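# Carry the tube from window bench to door-side rack

## Task

Pick up the tube from the shelved bench by the window and seat it fully down in one of the holes of the tube rack on the shelved bench by the door. The task fails if the tube ever touches the floor, or if the robot tips over or ends up leaning.

## Robot and tools

ROBOT. TidyBot++: a wheeled base (0.54 m long, 0.50 m wide, 0.38 m tall) on four driven casters, carrying one seven-joint arm with a two-finger gripper. The shoulder sits 0.12 m ahead of the base centre, 0.68 m up. Links: upper arm 0.42 m, forearm 0.31 m, hand 0.31 m from wrist to the hand point. The arm begins folded with the hand aimed down, reaching up to 0.08 m past the base front. A downward-pointing hand rises to about 0.94 m at most, and only near the base. Cameras: base_camera (fixed on the base) and wrist_camera (looks along the hand).

FRAMES. Base frame: origin on the floor below the base centre, x forward, y left, z up, metres. Odometry frame: where the base frame was at the scene's start. hand_pose is the point between the finger pads, in the base frame; its z axis runs out along the fingers, its y axis is the direction the fingers open and close.

move. One action per call, built from any of base, joints, target, plus optional speeds; cameras and blocking are extras.
- base: an object of relative commands measured from the base's own axes when the command begins (offsets, not poses). translate_m: forward +, metres, -2 to 2. strafe_m: left +, metres, -2 to 2. rotate_rad: counter-clockwise from above +, radians, -6.3 to 6.3.
- joints: absolute targets by name, radians. joint_1_rad (any angle; + is clockwise from above, opposite to heading), joint_2_rad shoulder -2.249 to 2.249 (0 upright, + leans forward), joint_3_rad any angle, joint_4_rad elbow -2.579 to 2.579 (negative bends forward when joint_3 is 3.14), joint_5_rad any angle, joint_6_rad wrist -2.099 to 2.099, joint_7_rad any angle (at 1.57 with hand down, fingers open left/right). gripper_pos 0 (open, ~85 mm gap) to 1 (closed); gap about 85 x (1 - gripper_pos) mm. Free-turning joints go the short way; send steps under half a turn.
- target: one absolute hand pose, a list of seven numbers [x, y, z, qw, qx, qy, qz], metres in the base frame, as hand_pose prints it. With target, joints may only contain gripper_pos.
- speeds: caps for this action only: translate_m/strafe_m 0.05 to 0.5 m/s (give one when combining both), rotate_rad 0.1 to 1.57 rad/s.
- cameras: list of base_camera, wrist_camera or all; omitted means all, [] means none.
- blocking: true/omitted returns when everything has settled; false returns in about 0.5 s while motion continues.
Unknown keys make a call invalid; out-of-range values get it refused, and a refusal or unplanned stop cancels the rest of that reply's move/wait/finished_scene calls.

wait: seconds 0 to 10, returns state and images; ends early once motions settle. stop: brakes all running motions (cameras optional). zoom_image: camera plus region [x0, y0, x1, y1] in image pixels, at most 504 x 504. finished_scene: scene (the current scene's number); ends the scene, irreversibly, so the tube must already be seated and stay put.

RESULTS. base_odometry (x, y, heading in rad, wheel-counted, so slip looks like travel), base_tilt (degrees forward/right), joint_positions, hand_pose, hand_target (where joints' targets would put the hand), motor_effort in percent with peak in brackets, Motor temperatures per arm joint, pictures (camera order of images). Status words per motion: done, moving, off_target (resting away from target, maybe still pushing), stopped, not_followed (a check withheld targets; also 'joint command not followed' or 'pose unreachable'), contact_stop, time_out, torque_fault, limit_stop_at_motor_heat. on_its_own lists unrequested behaviour. ARM HIT flags a hard hit on the base or arm itself. MOTOR HOT appears from 60 °C; OVER-TEMPERATURE FAULT at 75 °C makes the arm sink for 30 to 60 s.

HAND TIPS. After a target reports done the hand is usually within about 3 cm; to fix position, shift your last target by (wanted - measured). To hold a loaded hand in place, resend hand_target, not hand_pose. A carried object makes the arm sag; never command a joint to its present reading while holding something. Joint friction may leave small errors; nudge by adding the error to the last command. Poses low and close in front of the base, or far from the current pose, can send the arm into the base. Unreachable targets wander up to 10 s then time out. The arm does not avoid furniture and keeps pressing if it hits.

GRIPPER. gripper_pos 1 squeezes with 100 to 150 N per finger; off_target at closing means something is held. Closed fingertips reach about 20 mm past the hand point. When a held item lands on a surface, hand_pose nearly stops dropping though commands go lower.

AVOID. Dropping the tube or letting it reach the floor; releasing while moving; hard hits, slams and strong pushes; excessive gripper force, twisting, or fast swings of the load. Do not drive or turn with the arm snagged above ~0.6 m, reach far out from folded over nearby furniture, or swing a stretched arm sideways: the robot can tip. Back away or retract the arm if it leans. Torque faults (sensor limits 104.5 N m joints 1-4, 51.3 N m joints 5-7) freeze the arm for 10 s. Long stretched or loaded holds heat motors. Base acceleration is limited to 0.5 m/s2 and 1.57 rad/s2; odometry drifts over many moves, so check with cameras. Wrist drives have noticeable play.

Each tool is called after "Emit:" by a JSON object that holds its "method" and its "body".

## Session

Emit:
{"method": "move", "body": {}}

Scene clock: 0.00 s.
Motor temperatures (°C): [30 28 29 29 32 38 37]
base_odometry: x=+0.000 y=+0.000 heading=+0.000
base_tilt: forward=+0.3 right=-0.4
base_status: not commanded
joint_positions: joint_1_rad=+0.049 joint_2_rad=-0.385 joint_3_rad=+3.165 joint_4_rad=-2.540 joint_5_rad=-0.026 joint_6_rad=-0.869 joint_7_rad=+1.608 gripper_pos=+0.000
joint_status: not commanded
motor_effort: joint_1_rad=+0 joint_2_rad=+0 joint_3_rad=+0 joint_4_rad=+15 joint_5_rad=+0 joint_6_rad=+1 joint_7_rad=+1
hand_pose: x=+0.2603 y=-0.0018 z=+0.5894 quat_wxyz=(-0.012, +0.998, -0.025, +0.059) (m; base frame)
hand_target: x=+0.2595 y=-0.0017 z=+0.5889 quat_wxyz=(-0.012, +0.998, -0.025, +0.059) (m; base frame)
hand_status: not commanded
pictures: base_camera, wrist_camera

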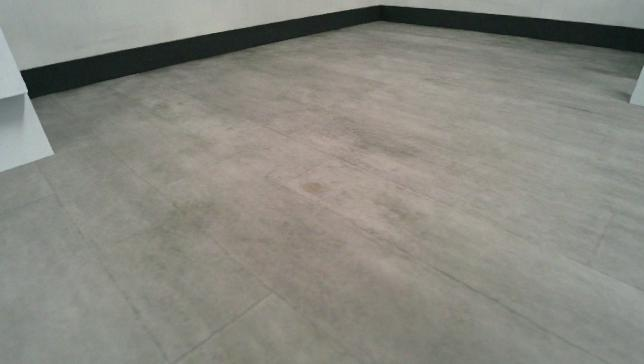

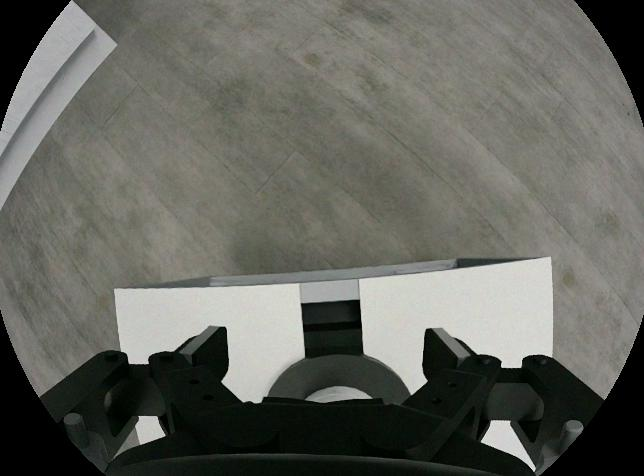

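Emit:
{"method": "move", "body": {"joints": {"joint_2_rad": -0.5, "joint_4_rad": -2.2, "joint_6_rad": -0.15}}}

Emit:
{"method": "move", "body": {"base": {"rotate_rad": 1.2}}}

Emit:
{"method": "move", "body": {"base": {"rotate_rad": 1.2}}}

Emit:
{"method": "move", "body": {"base": {"rotate_rad": 1.2}}}

Emit:
{"method": "move", "body": {"base": {"rotate_rad": 1.2}}}

Scene clock: 8.27 s.
Motor temperatures (°C): [30 28 29 29 32 38 37]
move: done
base_odometry: x=+0.000 y=+0.000 heading=+0.000
base_tilt: forward=+0.3 right=-0.4
base_status: not commanded
joint_positions: joint_1_rad=+0.049 joint_2_rad=-0.490 joint_3_rad=+3.165 joint_4_rad=-2.200 joint_5_rad=-0.026 joint_6_rad=-0.224 joint_7_rad=+1.608 gripper_pos=+0.000
joint_status: all done
motor_effort: joint_1_rad=+0(0) joint_2_rad=-3(4) joint_3_rad=+0(1) joint_4_rad=+23(23) joint_5_rad=+0(1) joint_6_rad=+8(9) joint_7_rad=+1(2)
hand_pose: x=+0.5226 y=-0.0277 z=+0.8988 quat_wxyz=(+0.017, +0.823, -0.025, +0.567) (m; base frame)
hand_target: x=+0.5275 y=-0.0289 z=+0.9249 quat_wxyz=(+0.019, +0.798, -0.025, +0.602) (m; base frame)
hand_status: not commanded
pictures: base_camera, wrist_camera
camera_calibration:
wrist_camera: T_world_to_cam=[[-0.029423, -0.999558, -0.00429501, -0.00707771], [-0.363013, 0.0146889, -0.931668, 1.08582], [0.93132, -0.0258533, -0.363284, -0.0229152], [0, 0, 0, 1]] pos_world=[0.415298, -0.0236165, 1.00326]

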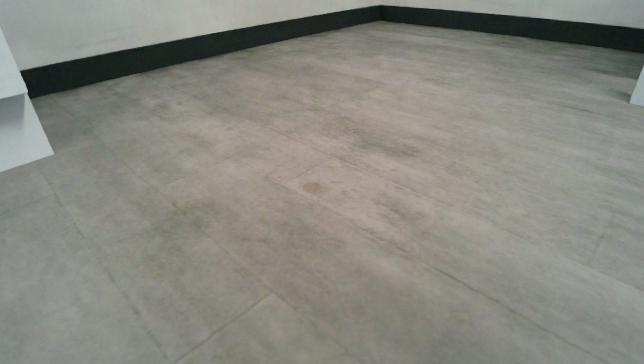

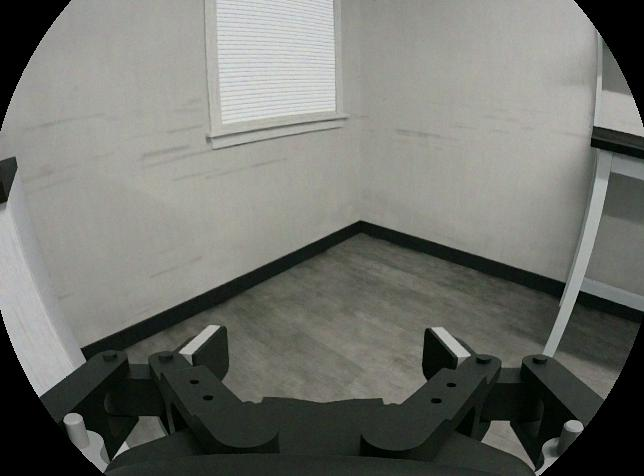

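Scene clock: 10.30 s.
Motor temperatures (°C): [30 28 29 29 32 38 37]
move: done
base_odometry: x=+0.000 y=+0.000 heading=+1.199
base_tilt: forward=+0.3 right=-0.4
base_status: done
joint_positions: joint_1_rad=+0.049 joint_2_rad=-0.490 joint_3_rad=+3.164 joint_4_rad=-2.200 joint_5_rad=-0.026 joint_6_rad=-0.221 joint_7_rad=+1.608 gripper_pos=+0.000
joint_status: not commanded
motor_effort: joint_1_rad=+0(1) joint_2_rad=-3(5) joint_3_rad=+0(2) joint_4_rad=+22(23) joint_5_rad=+0(1) joint_6_rad=+8(9) joint_7_rad=+1(1)
hand_pose: x=+0.5229 y=-0.0273 z=+0.8999 quat_wxyz=(+0.017, +0.822, -0.025, +0.569) (m; base frame)
hand_target: x=+0.5275 y=-0.0289 z=+0.9249 quat_wxyz=(+0.019, +0.798, -0.025, +0.602) (m; base frame)
hand_status: not commanded
pictures: base_camera, wrist_camera
camera_calibration:
wrist_camera: T_world_to_cam=[[-0.0285801, -0.999585, -0.0036491, -0.00767263], [-0.359628, 0.0136885, -0.932996, 1.08636], [0.932658, -0.0253528, -0.359869, -0.026613], [0, 0, 0, 1]] pos_world=[0.415286, -0.0232147, 1.00396]

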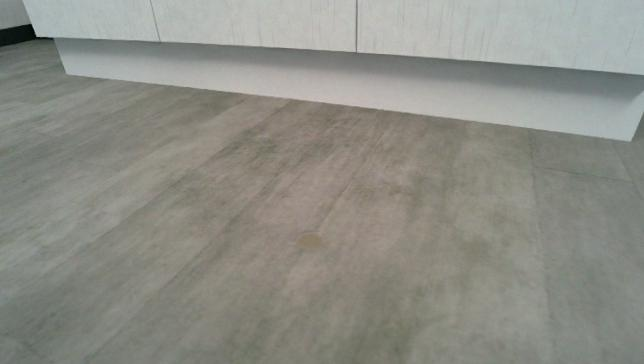

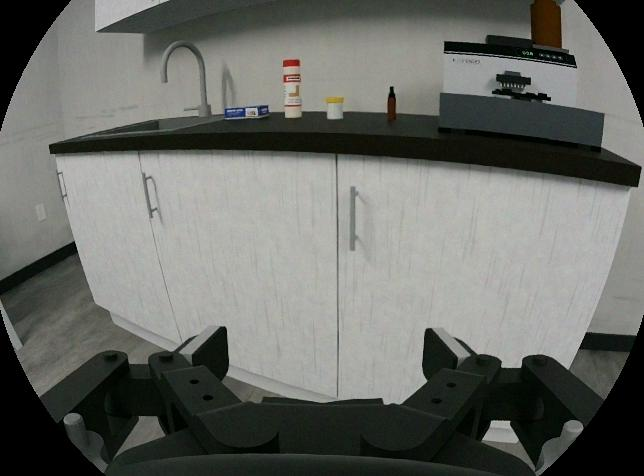

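Scene clock: 12.33 s.
Motor temperatures (°C): [30 28 29 29 32 38 37]
move: done
base_odometry: x=+0.000 y=+0.000 heading=+2.399
base_tilt: forward=+0.3 right=-0.4
base_status: done
joint_positions: joint_1_rad=+0.049 joint_2_rad=-0.490 joint_3_rad=+3.164 joint_4_rad=-2.200 joint_5_rad=-0.026 joint_6_rad=-0.220 joint_7_rad=+1.608 gripper_pos=+0.000
joint_status: not commanded
motor_effort: joint_1_rad=+0(1) joint_2_rad=-3(5) joint_3_rad=+0(1) joint_4_rad=+23(23) joint_5_rad=+0(1) joint_6_rad=+8(9) joint_7_rad=+1(1)
hand_pose: x=+0.5230 y=-0.0270 z=+0.9000 quat_wxyz=(+0.016, +0.822, -0.025, +0.569) (m; base frame)
hand_target: x=+0.5275 y=-0.0289 z=+0.9249 quat_wxyz=(+0.019, +0.798, -0.025, +0.602) (m; base frame)
hand_status: not commanded
pictures: base_camera, wrist_camera
camera_calibration:
wrist_camera: T_world_to_cam=[[-0.0280609, -0.9996, -0.0034313, -0.00790683], [-0.359232, 0.0132876, -0.933154, 1.08643], [0.932826, -0.0249525, -0.359461, -0.0270416], [0, 0, 0, 1]] pos_world=[0.415284, -0.0230145, 1.00406]

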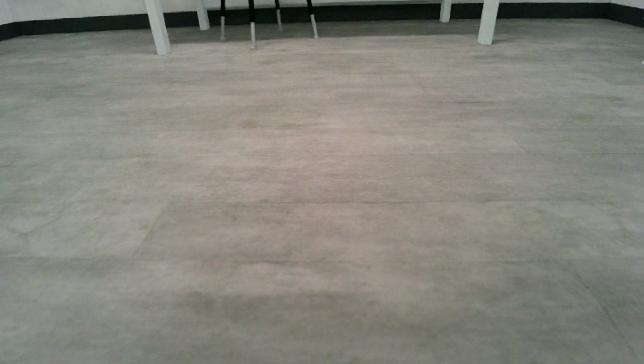

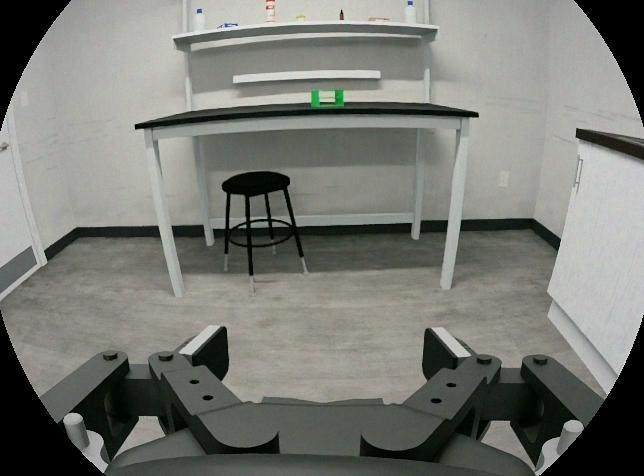

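Scene clock: 14.37 s.
Motor temperatures (°C): [30 28 29 30 32 38 37]
move: done
base_odometry: x=+0.000 y=+0.000 heading=-2.685
base_tilt: forward=+0.3 right=-0.4
base_status: done
joint_positions: joint_1_rad=+0.049 joint_2_rad=-0.490 joint_3_rad=+3.163 joint_4_rad=-2.200 joint_5_rad=-0.026 joint_6_rad=-0.220 joint_7_rad=+1.608 gripper_pos=+0.000
joint_status: not commanded
motor_effort: joint_1_rad=+0(1) joint_2_rad=-2(4) joint_3_rad=+0(1) joint_4_rad=+22(24) joint_5_rad=+0(1) joint_6_rad=+8(9) joint_7_rad=+1(1)
hand_pose: x=+0.5230 y=-0.0268 z=+0.9001 quat_wxyz=(+0.016, +0.822, -0.024, +0.569) (m; base frame)
hand_target: x=+0.5275 y=-0.0289 z=+0.9249 quat_wxyz=(+0.019, +0.798, -0.025, +0.602) (m; base frame)
hand_status: not commanded
pictures: base_camera, wrist_camera
camera_calibration:
wrist_camera: T_world_to_cam=[[-0.027543, -0.999615, -0.00320621, -0.00814807], [-0.358956, 0.0128839, -0.933265, 1.08642], [0.932948, -0.0245541, -0.359173, -0.0273663], [0, 0, 0, 1]] pos_world=[0.415284, -0.0228142, 1.00406]

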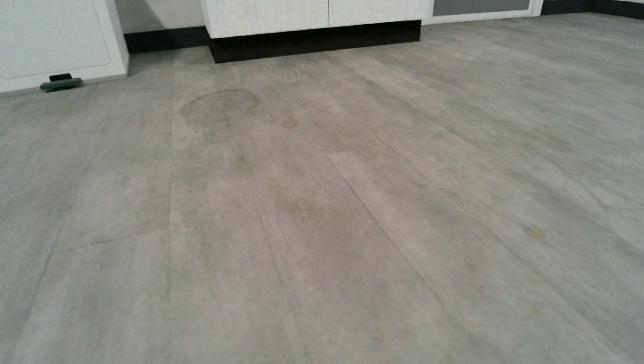

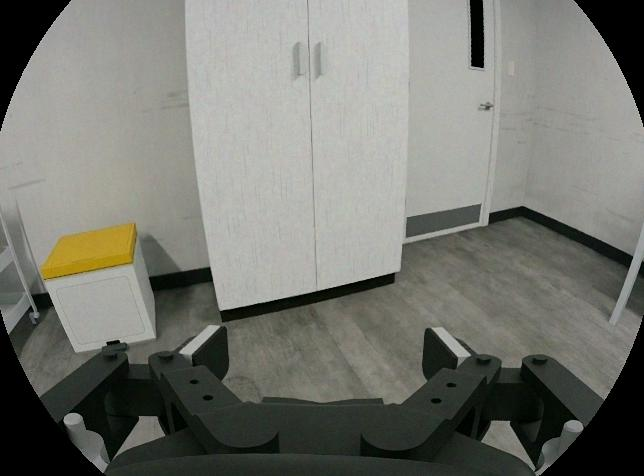

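Scene clock: 16.40 s.
Motor temperatures (°C): [30 28 29 30 32 38 37]
move: done
base_odometry: x=+0.000 y=+0.000 heading=-1.485
base_tilt: forward=+0.3 right=-0.4
base_status: done
joint_positions: joint_1_rad=+0.049 joint_2_rad=-0.490 joint_3_rad=+3.163 joint_4_rad=-2.200 joint_5_rad=-0.026 joint_6_rad=-0.220 joint_7_rad=+1.608 gripper_pos=+0.000
joint_status: not commanded
motor_effort: joint_1_rad=+0(1) joint_2_rad=-3(4) joint_3_rad=+0(2) joint_4_rad=+22(23) joint_5_rad=+1(1) joint_6_rad=+7(9) joint_7_rad=+0(1)
hand_pose: x=+0.5231 y=-0.0266 z=+0.9001 quat_wxyz=(+0.016, +0.822, -0.024, +0.569) (m; base frame)
hand_target: x=+0.5275 y=-0.0289 z=+0.9249 quat_wxyz=(+0.019, +0.798, -0.025, +0.602) (m; base frame)
hand_status: not commanded
pictures: base_camera, wrist_camera
camera_calibration:
wrist_camera: T_world_to_cam=[[-0.0272861, -0.999623, -0.00309368, -0.00826782], [-0.358879, 0.0126845, -0.933298, 1.08641], [0.932985, -0.0243558, -0.35909, -0.0274589], [0, 0, 0, 1]] pos_world=[0.415284, -0.0227141, 1.00406]

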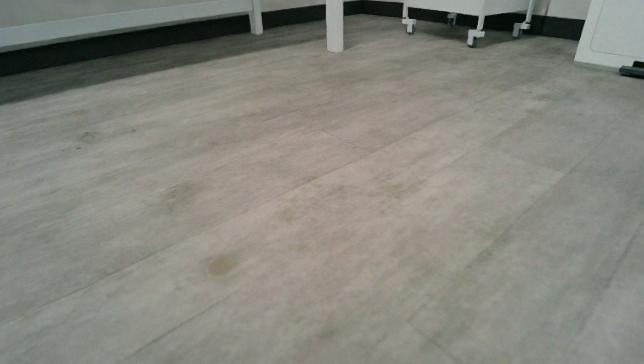

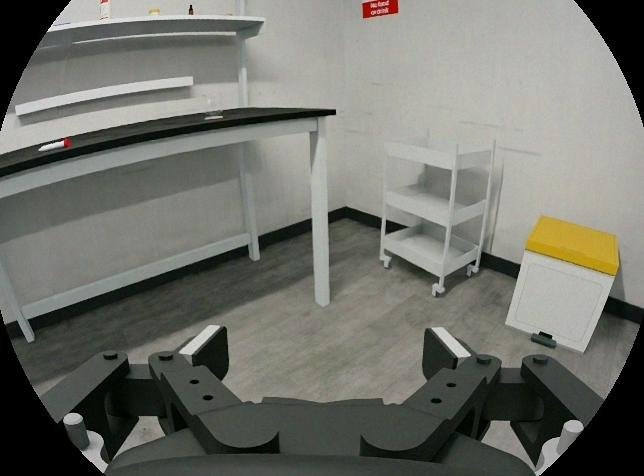

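Emit:
{"method": "zoom_image", "body": {"camera": "wrist_camera", "region": [0, 80, 250, 220]}}

Emit:
{"method": "move", "body": {"base": {"rotate_rad": 0.5}}}

Emit:
{"method": "zoom_image", "body": {"camera": "wrist_camera", "region": [120, 60, 440, 240]}}

Scaled by 2.016.

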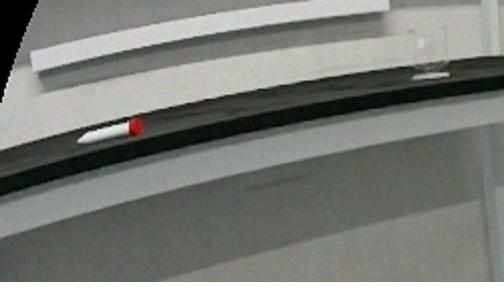

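Scene clock: 21.73 s.
Motor temperatures (°C): [30 28 29 30 32 38 37]
move: done
base_odometry: x=+0.000 y=+0.000 heading=-0.986
base_tilt: forward=+0.3 right=-0.4
base_status: done
joint_positions: joint_1_rad=+0.049 joint_2_rad=-0.490 joint_3_rad=+3.163 joint_4_rad=-2.200 joint_5_rad=-0.026 joint_6_rad=-0.220 joint_7_rad=+1.608 gripper_pos=+0.000
joint_status: not commanded
motor_effort: joint_1_rad=+0(1) joint_2_rad=-3(4) joint_3_rad=+0(2) joint_4_rad=+23(23) joint_5_rad=+1(1) joint_6_rad=+7(9) joint_7_rad=+1(1)
hand_pose: x=+0.5231 y=-0.0265 z=+0.9002 quat_wxyz=(+0.016, +0.822, -0.024, +0.569) (m; base frame)
hand_target: x=+0.5275 y=-0.0289 z=+0.9249 quat_wxyz=(+0.019, +0.798, -0.025, +0.602) (m; base frame)
hand_status: not commanded
pictures: base_camera, wrist_camera
camera_calibration:
wrist_camera: T_world_to_cam=[[-0.0270282, -0.99963, -0.00297843, -0.00829048], [-0.358888, 0.0124845, -0.933297, 1.0865], [0.932989, -0.0241564, -0.359093, -0.0274119], [0, 0, 0, 1]] pos_world=[0.415284, -0.022514, 1.00416]

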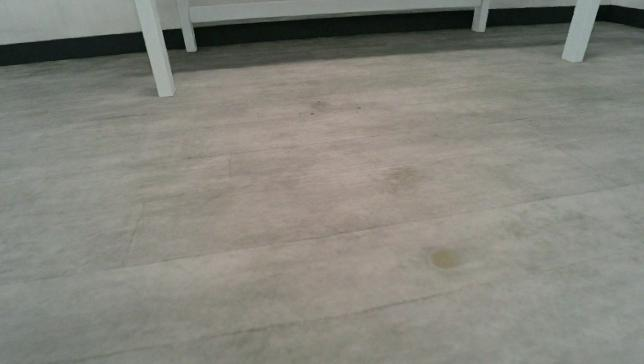

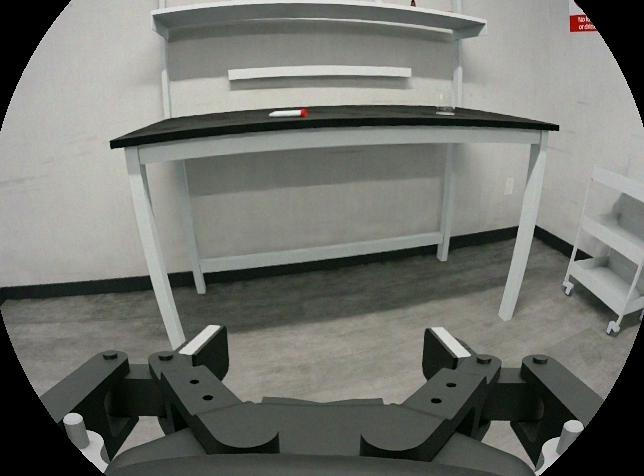

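Scaled by 1.575.

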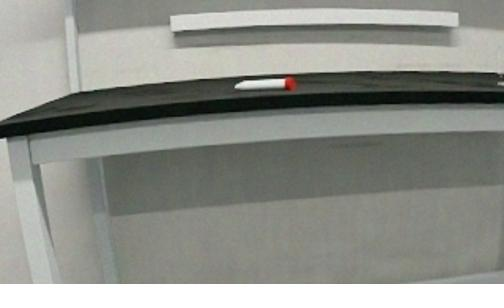

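Emit:
{"method": "move", "body": {"base": {"rotate_rad": 0.16}, "joints": {"joint_1_rad": 0.0, "joint_2_rad": -0.2, "joint_3_rad": 3.14, "joint_4_rad": -1.25, "joint_5_rad": 0.0, "joint_6_rad": -1.2, "joint_7_rad": 1.57}}}

Emit:
{"method": "move", "body": {"base": {"translate_m": 0.65, "strafe_m": -0.15}}}

Scene clock: 65.10 s.
Motor temperatures (°C): [30 28 29 30 32 38 37]
move: done
base_odometry: x=+0.000 y=+0.000 heading=-0.826
base_tilt: forward=+0.3 right=-0.4
base_status: done
joint_positions: joint_1_rad=+0.014 joint_2_rad=-0.217 joint_3_rad=+3.155 joint_4_rad=-1.256 joint_5_rad=-0.026 joint_6_rad=-1.119 joint_7_rad=+1.604 gripper_pos=+0.000
joint_status: all done
motor_effort: joint_1_rad=+0(2) joint_2_rad=-10(11) joint_3_rad=+0(2) joint_4_rad=+20(24) joint_5_rad=+0(1) joint_6_rad=+7(9) joint_7_rad=+1(2)
hand_pose: x=+0.5588 y=-0.0047 z=+1.0798 quat_wxyz=(+0.000, +0.881, +0.002, +0.472) (m; base frame)
hand_target: x=+0.5503 y=+0.0022 z=+1.0550 quat_wxyz=(+0.000, +0.902, +0.000, +0.431) (m; base frame)
hand_status: not commanded
pictures: base_camera, wrist_camera
camera_calibration:
wrist_camera: T_world_to_cam=[[0.0334918, -0.999414, -0.00706522, -0.0144317], [-0.560518, -0.0129301, -0.828041, 1.26556], [0.827464, 0.0316928, -0.560623, 0.281086], [0, 0, 0, 1]] pos_world=[0.477262, -0.00696794, 1.20541]

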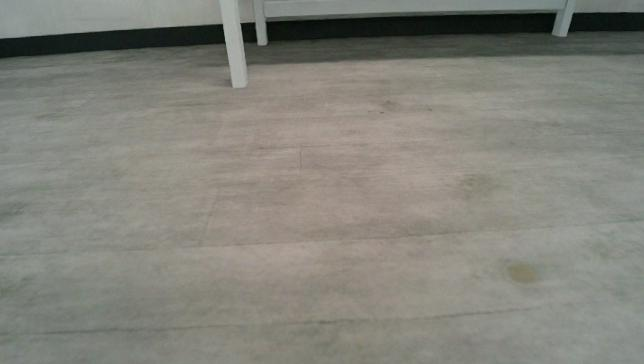

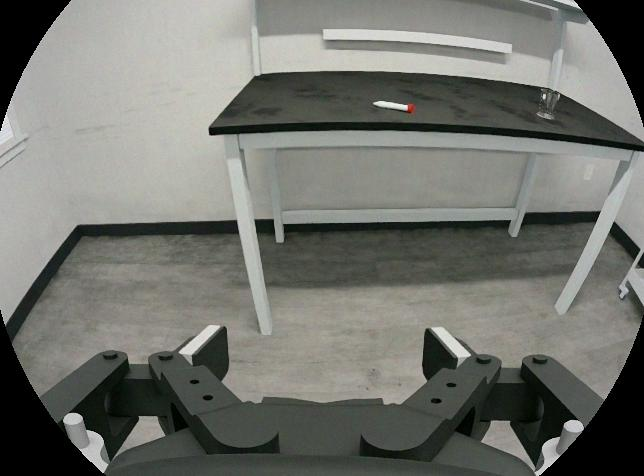

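Scene clock: 67.63 s.
Motor temperatures (°C): [30 28 29 30 32 38 37]
move: done
base_odometry: x=+0.330 y=-0.580 heading=-0.826
base_tilt: forward=+0.3 right=-0.4
base_status: done
joint_positions: joint_1_rad=+0.013 joint_2_rad=-0.197 joint_3_rad=+3.152 joint_4_rad=-1.253 joint_5_rad=-0.026 joint_6_rad=-1.123 joint_7_rad=+1.604 gripper_pos=+0.000
joint_status: not commanded
motor_effort: joint_1_rad=+0(1) joint_2_rad=-11(14) joint_3_rad=+0(1) joint_4_rad=+19(21) joint_5_rad=+0(1) joint_6_rad=+7(8) joint_7_rad=+1(1)
hand_pose: x=+0.5656 y=-0.0027 z=+1.0713 quat_wxyz=(-0.001, +0.886, +0.004, +0.463) (m; base frame)
hand_target: x=+0.5503 y=+0.0022 z=+1.0550 quat_wxyz=(+0.000, +0.902, +0.000, +0.431) (m; base frame)
hand_status: not commanded
pictures: base_camera, wrist_camera
camera_calibration:
wrist_camera: T_world_to_cam=[[0.0375846, -0.999265, -0.00747978, -0.0145923], [-0.578125, -0.0156381, -0.815798, 1.25915], [0.815082, 0.0349857, -0.578288, 0.296594], [0, 0, 0, 1]] pos_world=[0.486745, -0.00526747, 1.19862]

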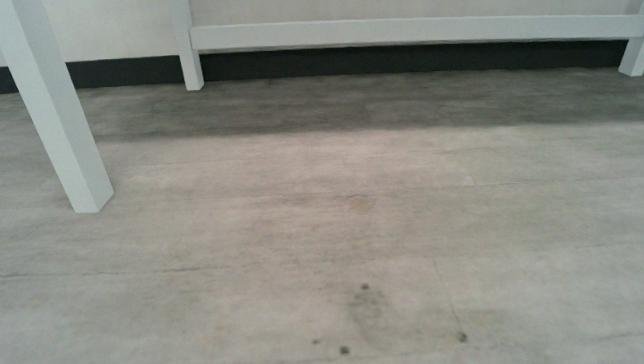

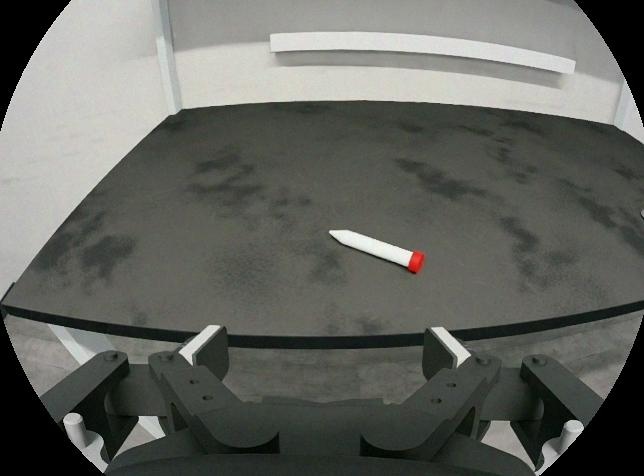

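Emit:
{"method": "move", "body": {"base": {"translate_m": 0.37}, "joints": {"joint_2_rad": -0.3, "joint_4_rad": -1.30, "joint_6_rad": -1.65}, "speeds": {"translate_m": 0.2}}}

Scene clock: 101.77 s.
Motor temperatures (°C): [30 28 29 30 31 38 37]
move: done
base_odometry: x=+0.581 y=-0.852 heading=-0.826
base_tilt: forward=+0.3 right=-0.4
base_status: done
joint_positions: joint_1_rad=+0.013 joint_2_rad=-0.296 joint_3_rad=+3.152 joint_4_rad=-1.290 joint_5_rad=-0.026 joint_6_rad=-1.574 joint_7_rad=+1.604 gripper_pos=+0.000
joint_status: all done
motor_effort: joint_1_rad=+0(1) joint_2_rad=-5(11) joint_3_rad=+0(1) joint_4_rad=+18(20) joint_5_rad=+0(1) joint_6_rad=+4(8) joint_7_rad=+1(1)
hand_pose: x=+0.4287 y=+0.0014 z=+0.9944 quat_wxyz=(-0.006, +0.959, +0.008, +0.283) (m; base frame)
hand_target: x=+0.4061 y=+0.0019 z=+0.9792 quat_wxyz=(+0.000, +0.970, +0.000, +0.243) (m; base frame)
hand_status: not commanded
pictures: base_camera, wrist_camera
camera_calibration:
wrist_camera: T_world_to_cam=[[0.0424191, -0.99873, -0.0271739, 0.0115267], [-0.843885, -0.0212558, -0.536103, 0.953137], [0.534845, 0.0456726, -0.843715, 0.747648], [0, 0, 0, 1]] pos_world=[0.403973, -0.00237522, 1.14209]

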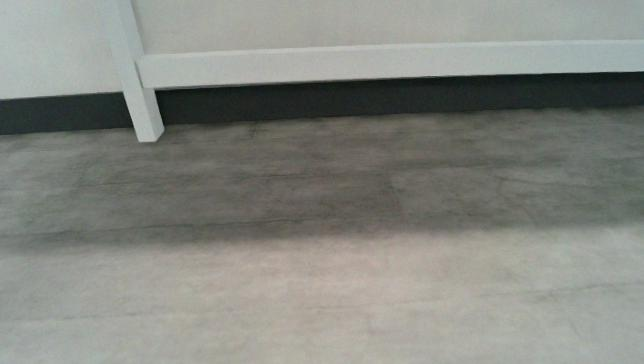

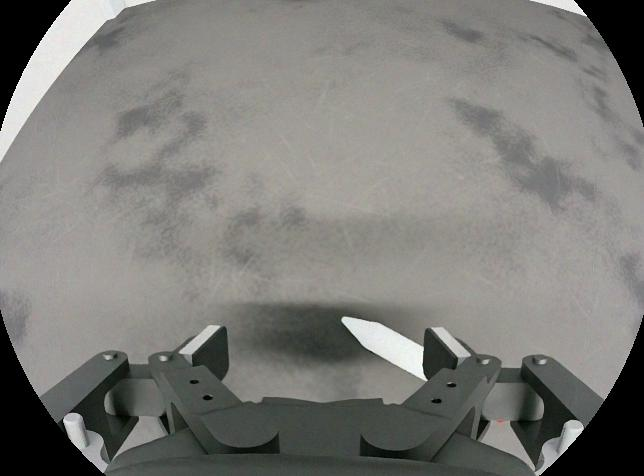

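Emit:
{"method": "move", "body": {"joints": {"joint_1_rad": 0.232, "joint_7_rad": -0.3}, "cameras": ["wrist_camera"]}}

Emit:
{"method": "move", "body": {"joints": {"joint_2_rad": 0.12, "joint_4_rad": -0.953, "joint_6_rad": -2.095}, "cameras": ["wrist_camera"]}}

Scene clock: 126.50 s.
Motor temperatures (°C): [30 28 29 30 31 38 37]
move: done
base_odometry: x=+0.581 y=-0.852 heading=-0.826
base_tilt: forward=+0.3 right=-0.4
base_status: not commanded
joint_positions: joint_1_rad=+0.220 joint_2_rad=-0.296 joint_3_rad=+3.152 joint_4_rad=-1.290 joint_5_rad=-0.026 joint_6_rad=-1.574 joint_7_rad=-0.257 gripper_pos=+0.000
joint_status: all done
motor_effort: joint_1_rad=+0(2) joint_2_rad=-5(6) joint_3_rad=+0(1) joint_4_rad=+17(18) joint_5_rad=+0(1) joint_6_rad=+5(5) joint_7_rad=+1(2)
hand_pose: x=+0.4223 y=-0.0623 z=+0.9944 quat_wxyz=(-0.212, +0.497, -0.820, +0.187) (m; base frame)
hand_target: x=+0.3989 y=-0.0641 z=+0.9792 quat_wxyz=(-0.178, +0.482, -0.842, +0.166) (m; base frame)
hand_status: not commanded
pictures: wrist_camera
camera_calibration:
wrist_camera: T_world_to_cam=[[-0.723318, 0.424332, -0.544751, 0.874937], [0.404249, 0.899801, 0.164137, -0.219613], [0.559816, -0.101492, -0.822378, 0.712985], [0, 0, 0, 1]] pos_world=[0.322495, -0.101293, 1.09901]

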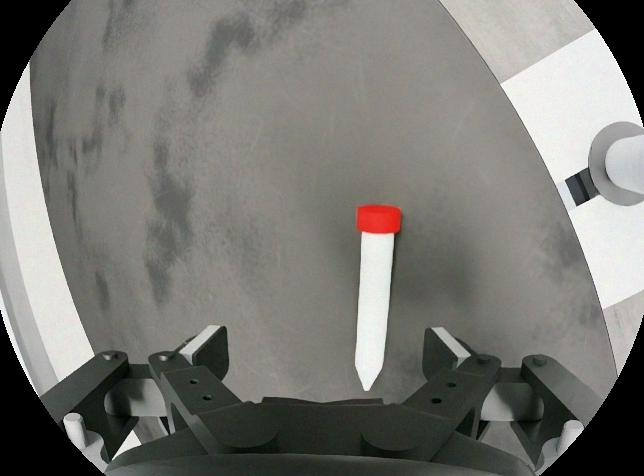

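Scene clock: 128.43 s.
Motor temperatures (°C): [30 28 29 30 31 38 37]
move: done
base_odometry: x=+0.581 y=-0.852 heading=-0.826
base_tilt: forward=+0.3 right=-0.4
base_status: not commanded
joint_positions: joint_1_rad=+0.220 joint_2_rad=+0.117 joint_3_rad=+3.152 joint_4_rad=-0.961 joint_5_rad=-0.026 joint_6_rad=-2.017 joint_7_rad=-0.258 gripper_pos=+0.000
joint_status: all done
motor_effort: joint_1_rad=+0(0) joint_2_rad=-18(21) joint_3_rad=+0(1) joint_4_rad=+16(19) joint_5_rad=+0(1) joint_6_rad=+2(5) joint_7_rad=+1(1)
hand_pose: x=+0.4525 y=-0.0691 z=+0.9377 quat_wxyz=(-0.024, +0.520, -0.854, +0.009) (m; base frame)
hand_target: x=+0.4292 y=-0.0714 z=+0.9385 quat_wxyz=(+0.010, +0.497, -0.868, -0.009) (m; base frame)
hand_status: not commanded
pictures: wrist_camera
camera_calibration:
wrist_camera: T_world_to_cam=[[-0.889438, 0.451626, -0.0702408, 0.500906], [0.449817, 0.892196, 0.0406333, -0.121763], [0.0810196, 0.00454527, -0.996702, 1.03621], [0, 0, 0, 1]] pos_world=[0.416342, -0.122295, 1.07292]

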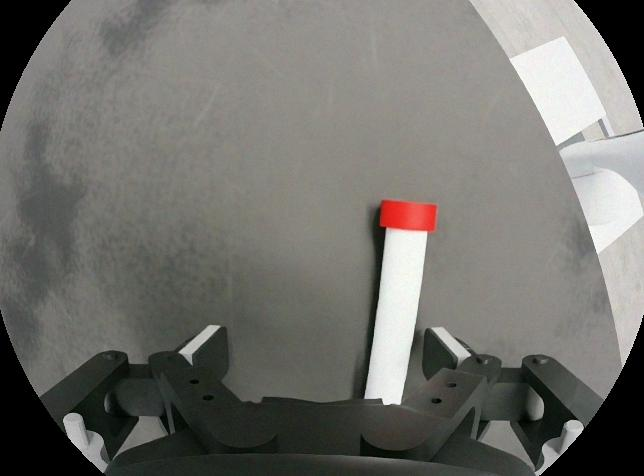

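Emit:
{"method": "move", "body": {"joints": {"joint_1_rad": 0.28, "joint_2_rad": 0.019, "joint_4_rad": -1.092, "joint_6_rad": -2.062}, "cameras": ["wrist_camera"]}}

Scene clock: 144.97 s.
Motor temperatures (°C): [29 28 29 30 31 38 37]
move: done
base_odometry: x=+0.581 y=-0.852 heading=-0.826
base_tilt: forward=+0.3 right=-0.4
base_status: not commanded
joint_positions: joint_1_rad=+0.267 joint_2_rad=+0.023 joint_3_rad=+3.152 joint_4_rad=-1.078 joint_5_rad=-0.025 joint_6_rad=-2.019 joint_7_rad=-0.258 gripper_pos=+0.000
joint_status: all done
motor_effort: joint_1_rad=+0(1) joint_2_rad=-16(19) joint_3_rad=+0(1) joint_4_rad=+16(17) joint_5_rad=+0(1) joint_6_rad=+0(1) joint_7_rad=+1(1)
hand_pose: x=+0.4067 y=-0.0730 z=+0.9337 quat_wxyz=(-0.015, +0.500, -0.866, +0.000) (m; base frame)
hand_target: x=+0.3885 y=-0.0756 z=+0.9309 quat_wxyz=(+0.011, +0.476, -0.879, -0.011) (m; base frame)
hand_status: not commanded
pictures: wrist_camera
camera_calibration:
wrist_camera: T_world_to_cam=[[-0.868668, 0.493313, -0.0453741, 0.432967], [0.492127, 0.869813, 0.0351634, -0.11116], [0.0568135, 0.00821554, -0.998351, 1.04764], [0, 0, 0, 1]] pos_world=[0.371289, -0.125507, 1.06946]

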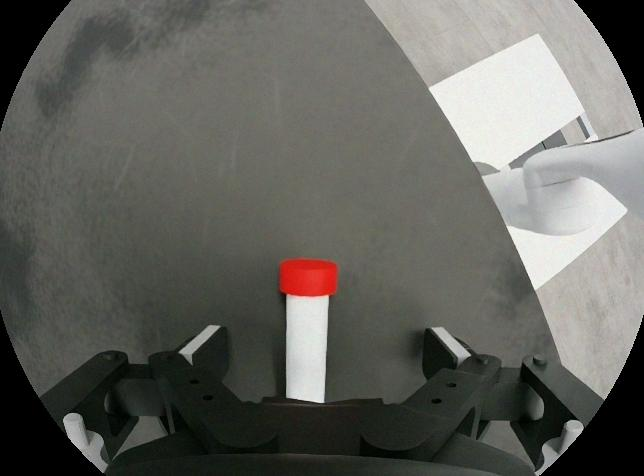

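Emit:
{"method": "move", "body": {"joints": {"joint_2_rad": 0.03, "joint_4_rad": -1.119, "joint_6_rad": -2.03}, "cameras": ["wrist_camera"]}}

Scene clock: 151.97 s.
Motor temperatures (°C): [29 28 29 30 31 38 37]
move: done
base_odometry: x=+0.581 y=-0.852 heading=-0.826
base_tilt: forward=+0.3 right=-0.4
base_status: not commanded
joint_positions: joint_1_rad=+0.267 joint_2_rad=+0.024 joint_3_rad=+3.152 joint_4_rad=-1.108 joint_5_rad=-0.025 joint_6_rad=-2.019 joint_7_rad=-0.258 gripper_pos=+0.000
joint_status: all done
motor_effort: joint_1_rad=+0(0) joint_2_rad=-15(17) joint_3_rad=+0(0) joint_4_rad=+16(17) joint_5_rad=+1(1) joint_6_rad=+0(1) joint_7_rad=+1(1)
hand_pose: x=+0.4018 y=-0.0716 z=+0.9249 quat_wxyz=(-0.005, +0.500, -0.866, -0.011) (m; base frame)
hand_target: x=+0.3961 y=-0.0778 z=+0.9200 quat_wxyz=(+0.013, +0.476, -0.879, -0.013) (m; base frame)
hand_status: not commanded
pictures: wrist_camera
camera_calibration:
wrist_camera: T_world_to_cam=[[-0.869546, 0.493609, -0.0154792, 0.400366], [0.493101, 0.869525, 0.0278839, -0.103375], [0.0272233, 0.0166135, -0.999491, 1.05266], [0, 0, 0, 1]] pos_world=[0.370454, -0.125226, 1.06121]

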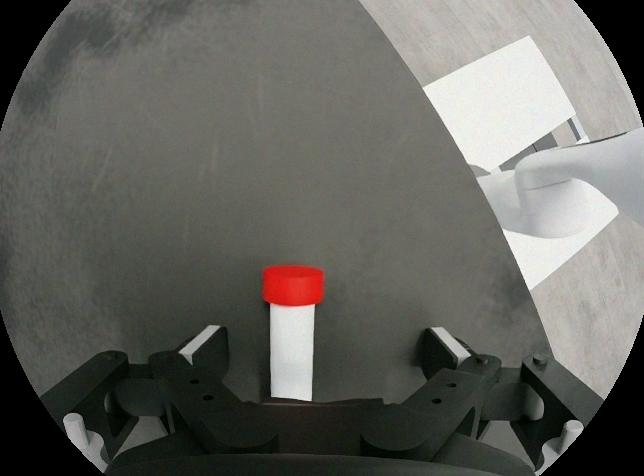

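Emit:
{"method": "move", "body": {"joints": {"joint_2_rad": 0.062, "joint_4_rad": -1.088, "joint_6_rad": -1.985}, "cameras": ["wrist_camera"]}}

Scene clock: 158.80 s.
Motor temperatures (°C): [29 28 29 30 31 38 37]
move: done
base_odometry: x=+0.581 y=-0.852 heading=-0.826
base_tilt: forward=+0.3 right=-0.4
base_status: not commanded
joint_positions: joint_1_rad=+0.267 joint_2_rad=+0.049 joint_3_rad=+3.152 joint_4_rad=-1.086 joint_5_rad=-0.025 joint_6_rad=-2.015 joint_7_rad=-0.258 gripper_pos=+0.000
joint_status: all done
motor_effort: joint_1_rad=+0(0) joint_2_rad=-14(17) joint_3_rad=+0(0) joint_4_rad=+14(17) joint_5_rad=+1(1) joint_6_rad=-1(1) joint_7_rad=+1(1)
hand_pose: x=+0.4130 y=-0.0747 z=+0.9235 quat_wxyz=(-0.005, +0.500, -0.866, -0.011) (m; base frame)
hand_target: x=+0.4223 y=-0.0853 z=+0.9189 quat_wxyz=(-0.002, +0.476, -0.879, +0.002) (m; base frame)
hand_status: not commanded
pictures: wrist_camera
camera_calibration:
wrist_camera: T_world_to_cam=[[-0.86946, 0.493738, -0.0161946, 0.412217], [0.493219, 0.86946, 0.0278329, -0.106201], [0.0278228, 0.0162121, -0.999481, 1.05072], [0, 0, 0, 1]] pos_world=[0.381552, -0.128224, 1.05981]

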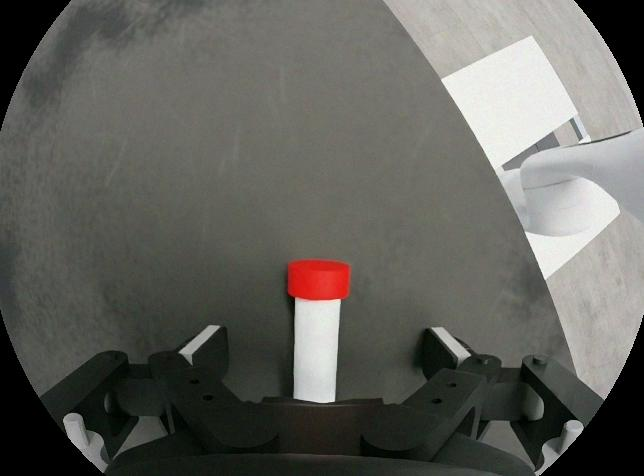

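Emit:
{"method": "move", "body": {"joints": {"gripper_pos": 0.65}, "cameras": ["wrist_camera"]}}

Emit:
{"method": "move", "body": {"joints": {"gripper_pos": 0.88}, "cameras": ["wrist_camera"]}}

Scene clock: 165.93 s.
Motor temperatures (°C): [29 28 29 30 31 38 37]
move: done
base_odometry: x=+0.581 y=-0.852 heading=-0.826
base_tilt: forward=+0.3 right=-0.4
base_status: not commanded
joint_positions: joint_1_rad=+0.269 joint_2_rad=+0.028 joint_3_rad=+3.149 joint_4_rad=-1.065 joint_5_rad=-0.022 joint_6_rad=-2.015 joint_7_rad=-0.259 gripper_pos=+0.649
joint_status: all done
motor_effort: joint_1_rad=+1(1) joint_2_rad=-8(14) joint_3_rad=+0(1) joint_4_rad=+11(13) joint_5_rad=+2(2) joint_6_rad=+4(5) joint_7_rad=+1(2)
hand_pose: x=+0.4111 y=-0.0750 z=+0.9357 quat_wxyz=(-0.019, +0.499, -0.866, +0.005) (m; base frame)
hand_target: x=+0.4223 y=-0.0853 z=+0.9189 quat_wxyz=(-0.002, +0.476, -0.879, +0.002) (m; base frame)
hand_status: not commanded
pictures: wrist_camera
camera_calibration:
wrist_camera: T_world_to_cam=[[-0.867285, 0.49449, -0.0574117, 0.448705], [0.493241, 0.869181, 0.0351913, -0.112277], [0.0673029, 0.00220311, -0.99773, 1.04411], [0, 0, 0, 1]] pos_world=[0.374263, -0.126591, 1.07145]

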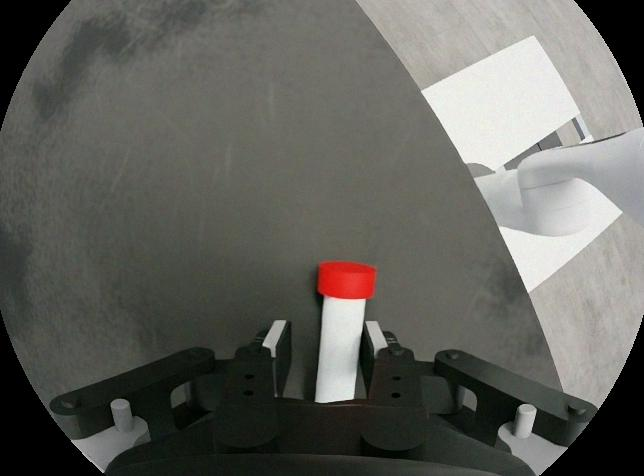

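Scene clock: 166.57 s.
Motor temperatures (°C): [29 28 29 30 31 38 37]
move: done
base_odometry: x=+0.581 y=-0.852 heading=-0.826
base_tilt: forward=+0.3 right=-0.4
base_status: not commanded
joint_positions: joint_1_rad=+0.269 joint_2_rad=+0.026 joint_3_rad=+3.149 joint_4_rad=-1.064 joint_5_rad=-0.021 joint_6_rad=-2.015 joint_7_rad=-0.259 gripper_pos=+0.854
joint_status: all done
motor_effort: joint_1_rad=+1(1) joint_2_rad=-7(7) joint_3_rad=+0(1) joint_4_rad=+10(10) joint_5_rad=+1(2) joint_6_rad=+4(5) joint_7_rad=+1(1)
hand_pose: x=+0.4107 y=-0.0751 z=+0.9368 quat_wxyz=(-0.020, +0.499, -0.866, +0.007) (m; base frame)
hand_target: x=+0.4223 y=-0.0853 z=+0.9189 quat_wxyz=(-0.002, +0.476, -0.879, +0.002) (m; base frame)
hand_status: not commanded
pictures: wrist_camera
camera_calibration:
wrist_camera: T_world_to_cam=[[-0.866875, 0.494767, -0.0611066, 0.451767], [0.493502, 0.869025, 0.0353643, -0.112258], [0.0706003, 0.000500212, -0.997505, 1.04348], [0, 0, 0, 1]] pos_world=[0.373355, -0.126486, 1.07245]

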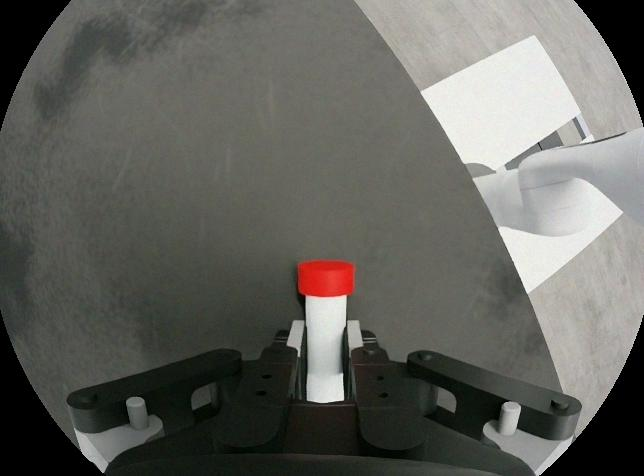

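Emit:
{"method": "move", "body": {"joints": {"gripper_pos": 0.93}, "cameras": []}}

Emit:
{"method": "move", "body": {"joints": {"joint_2_rad": -0.05, "joint_4_rad": -1.03, "joint_6_rad": -1.9}, "cameras": ["wrist_camera"]}}

Scene clock: 171.53 s.
Motor temperatures (°C): [29 28 29 30 31 38 37]
move: off_target
base_odometry: x=+0.581 y=-0.852 heading=-0.826
base_tilt: forward=+0.3 right=-0.4
base_status: not commanded
joint_positions: joint_1_rad=+0.269 joint_2_rad=+0.026 joint_3_rad=+3.149 joint_4_rad=-1.064 joint_5_rad=-0.021 joint_6_rad=-2.015 joint_7_rad=-0.259 gripper_pos=+0.854
joint_status: gripper_pos off_target (ended at +0.854, target +0.930)
motor_effort: joint_1_rad=+1(1) joint_2_rad=-6(7) joint_3_rad=+1(1) joint_4_rad=+10(11) joint_5_rad=+1(1) joint_6_rad=+4(4) joint_7_rad=+1(1)
hand_pose: x=+0.4107 y=-0.0751 z=+0.9368 quat_wxyz=(-0.020, +0.499, -0.866, +0.007) (m; base frame)
hand_target: x=+0.4223 y=-0.0853 z=+0.9189 quat_wxyz=(-0.002, +0.476, -0.879, +0.002) (m; base frame)
hand_status: not commanded
pictures: none
No camera images: "cameras" was empty.

Scene clock: 172.63 s.
Motor temperatures (°C): [29 28 29 30 31 38 37]
move: done
base_odometry: x=+0.581 y=-0.852 heading=-0.826
base_tilt: forward=+0.3 right=-0.4
base_status: not commanded
joint_positions: joint_1_rad=+0.269 joint_2_rad=-0.048 joint_3_rad=+3.149 joint_4_rad=-1.035 joint_5_rad=-0.020 joint_6_rad=-1.962 joint_7_rad=-0.259 gripper_pos=+0.855
joint_status: all done
motor_effort: joint_1_rad=+0(1) joint_2_rad=-12(17) joint_3_rad=+0(1) joint_4_rad=+16(18) joint_5_rad=+1(1) joint_6_rad=+2(4) joint_7_rad=+1(2)
hand_pose: x=+0.4114 y=-0.0756 z=+0.9697 quat_wxyz=(-0.074, +0.497, -0.863, +0.062) (m; base frame)
hand_target: x=+0.4276 y=-0.0868 z=+0.9764 quat_wxyz=(-0.093, +0.472, -0.872, +0.091) (m; base frame)
hand_status: not commanded
pictures: wrist_camera
camera_calibration:
wrist_camera: T_world_to_cam=[[-0.845869, 0.490216, -0.210226, 0.590249], [0.486627, 0.870624, 0.0721673, -0.146089], [0.218405, -0.0412575, -0.974986, 0.990426], [0, 0, 0, 1]] pos_world=[0.35405, -0.121298, 1.10028]

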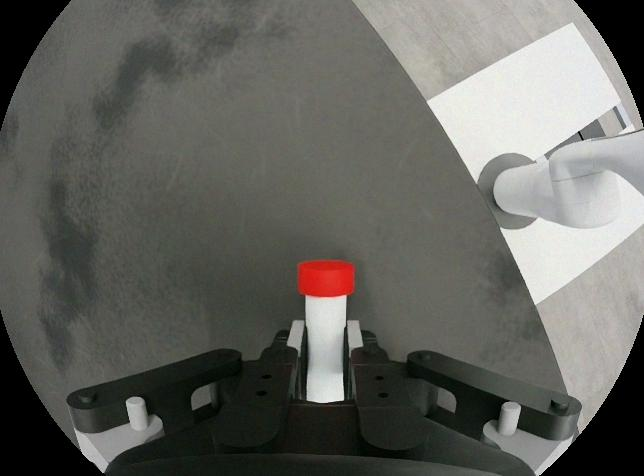

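Emit:
{"method": "move", "body": {"joints": {"joint_1_rad": 0.0, "joint_2_rad": -0.3, "joint_4_rad": -1.3, "joint_6_rad": -0.6}, "cameras": ["wrist_camera"]}}

Emit:
{"method": "move", "body": {"base": {"translate_m": -0.9}, "speeds": {"translate_m": 0.3}, "joints": {"joint_7_rad": 1.57}, "cameras": ["wrist_camera"]}}

Scene clock: 180.20 s.
Motor temperatures (°C): [29 28 29 30 31 38 37]
move: done
base_odometry: x=+0.581 y=-0.852 heading=-0.826
base_tilt: forward=+0.3 right=-0.4
base_status: not commanded
joint_positions: joint_1_rad=+0.011 joint_2_rad=-0.296 joint_3_rad=+3.149 joint_4_rad=-1.287 joint_5_rad=-0.020 joint_6_rad=-0.675 joint_7_rad=-0.259 gripper_pos=+0.855
joint_status: all done
motor_effort: joint_1_rad=+0(1) joint_2_rad=-8(13) joint_3_rad=+0(1) joint_4_rad=+21(21) joint_5_rad=+0(1) joint_6_rad=+8(9) joint_7_rad=+1(2)
hand_pose: x=+0.5690 y=-0.0039 z=+1.2272 quat_wxyz=(-0.536, +0.444, -0.592, +0.407) (m; base frame)
hand_target: x=+0.5703 y=+0.0023 z=+1.2445 quat_wxyz=(-0.561, +0.426, -0.577, +0.413) (m; base frame)
hand_status: not commanded
pictures: wrist_camera
camera_calibration:
wrist_camera: T_world_to_cam=[[-0.05987, 0.266372, -0.962009, 1.21701], [0.0217237, 0.963857, 0.265532, -0.276202], [0.99797, -0.00500103, -0.0634927, -0.352046], [0, 0, 0, 1]] pos_world=[0.430194, -0.059719, 1.22176]

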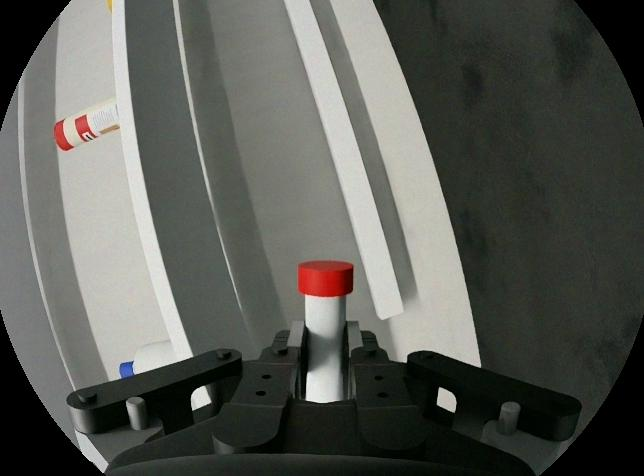

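Scene clock: 184.20 s.
Motor temperatures (°C): [29 28 29 30 31 38 37]
move: done
base_odometry: x=-0.029 y=-0.190 heading=-0.826
base_tilt: forward=+0.3 right=-0.4
base_status: done
joint_positions: joint_1_rad=+0.008 joint_2_rad=-0.304 joint_3_rad=+3.147 joint_4_rad=-1.289 joint_5_rad=-0.020 joint_6_rad=-0.669 joint_7_rad=+1.528 gripper_pos=+0.855
joint_status: all done
motor_effort: joint_1_rad=+0(1) joint_2_rad=-8(12) joint_3_rad=+0(2) joint_4_rad=+20(22) joint_5_rad=+0(1) joint_6_rad=+9(10) joint_7_rad=+1(2)
hand_pose: x=+0.5651 y=-0.0015 z=+1.2312 quat_wxyz=(-0.021, +0.736, -0.023, +0.677) (m; base frame)
hand_target: x=+0.5703 y=+0.0023 z=+1.2445 quat_wxyz=(-0.001, +0.717, +0.000, +0.697) (m; base frame)
hand_status: not commanded
pictures: wrist_camera
camera_calibration:
wrist_camera: T_world_to_cam=[[0.0250494, -0.998179, -0.054871, 0.0533372], [-0.0911934, 0.0523778, -0.994455, 1.33433], [0.995518, 0.0299144, -0.0897154, -0.314055], [0, 0, 0, 1]] pos_world=[0.432993, -0.00725441, 1.30168]

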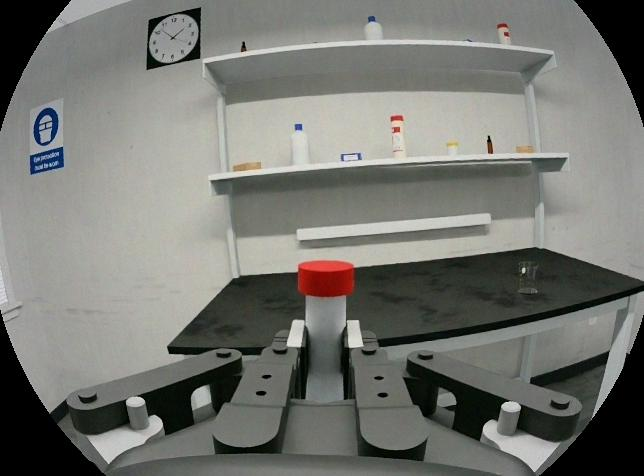

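Emit:
{"method": "move", "body": {"base": {"rotate_rad": -3.084}, "speeds": {"rotate_rad": 1.0}, "cameras": ["wrist_camera"]}}

Emit:
{"method": "move", "body": {"base": {"translate_m": 0.8, "strafe_m": -0.22}, "speeds": {"translate_m": 0.3}}}

Scene clock: 203.77 s.
Motor temperatures (°C): [29 28 29 30 31 38 37]
move: done
base_odometry: x=-0.029 y=-0.190 heading=+2.374
base_tilt: forward=+0.3 right=-0.4
base_status: done
joint_positions: joint_1_rad=+0.007 joint_2_rad=-0.304 joint_3_rad=+3.144 joint_4_rad=-1.289 joint_5_rad=-0.020 joint_6_rad=-0.669 joint_7_rad=+1.528 gripper_pos=+0.855
joint_status: not commanded
motor_effort: joint_1_rad=+0(1) joint_2_rad=-7(9) joint_3_rad=+0(2) joint_4_rad=+20(21) joint_5_rad=+1(1) joint_6_rad=+8(10) joint_7_rad=+1(2)
hand_pose: x=+0.5651 y=+0.0007 z=+1.2312 quat_wxyz=(-0.021, +0.736, -0.021, +0.677) (m; base frame)
hand_target: x=+0.5703 y=+0.0023 z=+1.2445 quat_wxyz=(-0.001, +0.717, +0.000, +0.697) (m; base frame)
hand_status: not commanded
pictures: wrist_camera
camera_calibration:
wrist_camera: T_world_to_cam=[[0.0288589, -0.998134, -0.0538084, 0.0519944], [-0.0912689, 0.0509748, -0.994521, 1.33436], [0.995408, 0.0336118, -0.0896275, -0.314254], [0, 0, 0, 1]] pos_world=[0.433096, -0.00555877, 1.30168]

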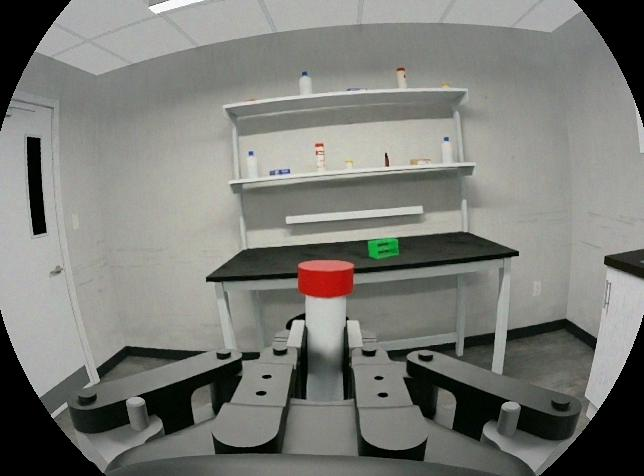

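Scene clock: 207.43 s.
Motor temperatures (°C): [29 28 29 30 31 38 37]
move: done
base_odometry: x=-0.452 y=+0.524 heading=+2.373
base_tilt: forward=+0.3 right=-0.4
base_status: done
joint_positions: joint_1_rad=+0.007 joint_2_rad=-0.297 joint_3_rad=+3.144 joint_4_rad=-1.290 joint_5_rad=-0.020 joint_6_rad=-0.668 joint_7_rad=+1.529 gripper_pos=+0.855
joint_status: not commanded
motor_effort: joint_1_rad=+0(1) joint_2_rad=-8(11) joint_3_rad=+0(1) joint_4_rad=+21(22) joint_5_rad=+1(1) joint_6_rad=+9(10) joint_7_rad=+1(1)
hand_pose: x=+0.5691 y=+0.0007 z=+1.2279 quat_wxyz=(-0.021, +0.738, -0.021, +0.674) (m; base frame)
hand_target: x=+0.5703 y=+0.0023 z=+1.2445 quat_wxyz=(-0.001, +0.717, +0.000, +0.697) (m; base frame)
hand_status: not commanded
pictures: base_camera, wrist_camera
camera_calibration:
wrist_camera: T_world_to_cam=[[0.0284795, -0.998134, -0.0540051, 0.0520548], [-0.0982555, 0.0509701, -0.993855, 1.33449], [0.994754, 0.0336108, -0.0966206, -0.309503], [0, 0, 0, 1]] pos_world=[0.437518, -0.00565876, 1.2992]

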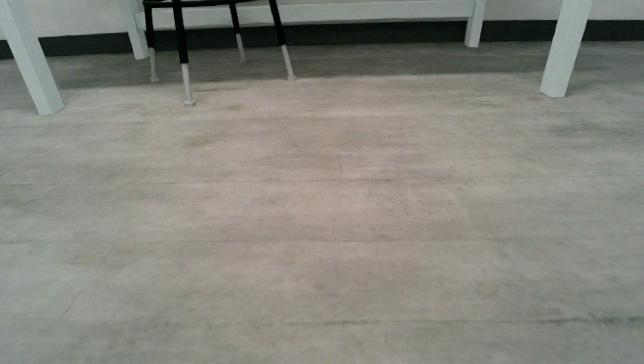

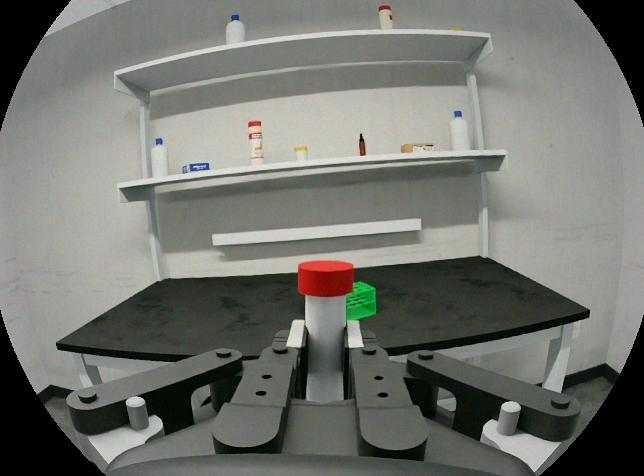

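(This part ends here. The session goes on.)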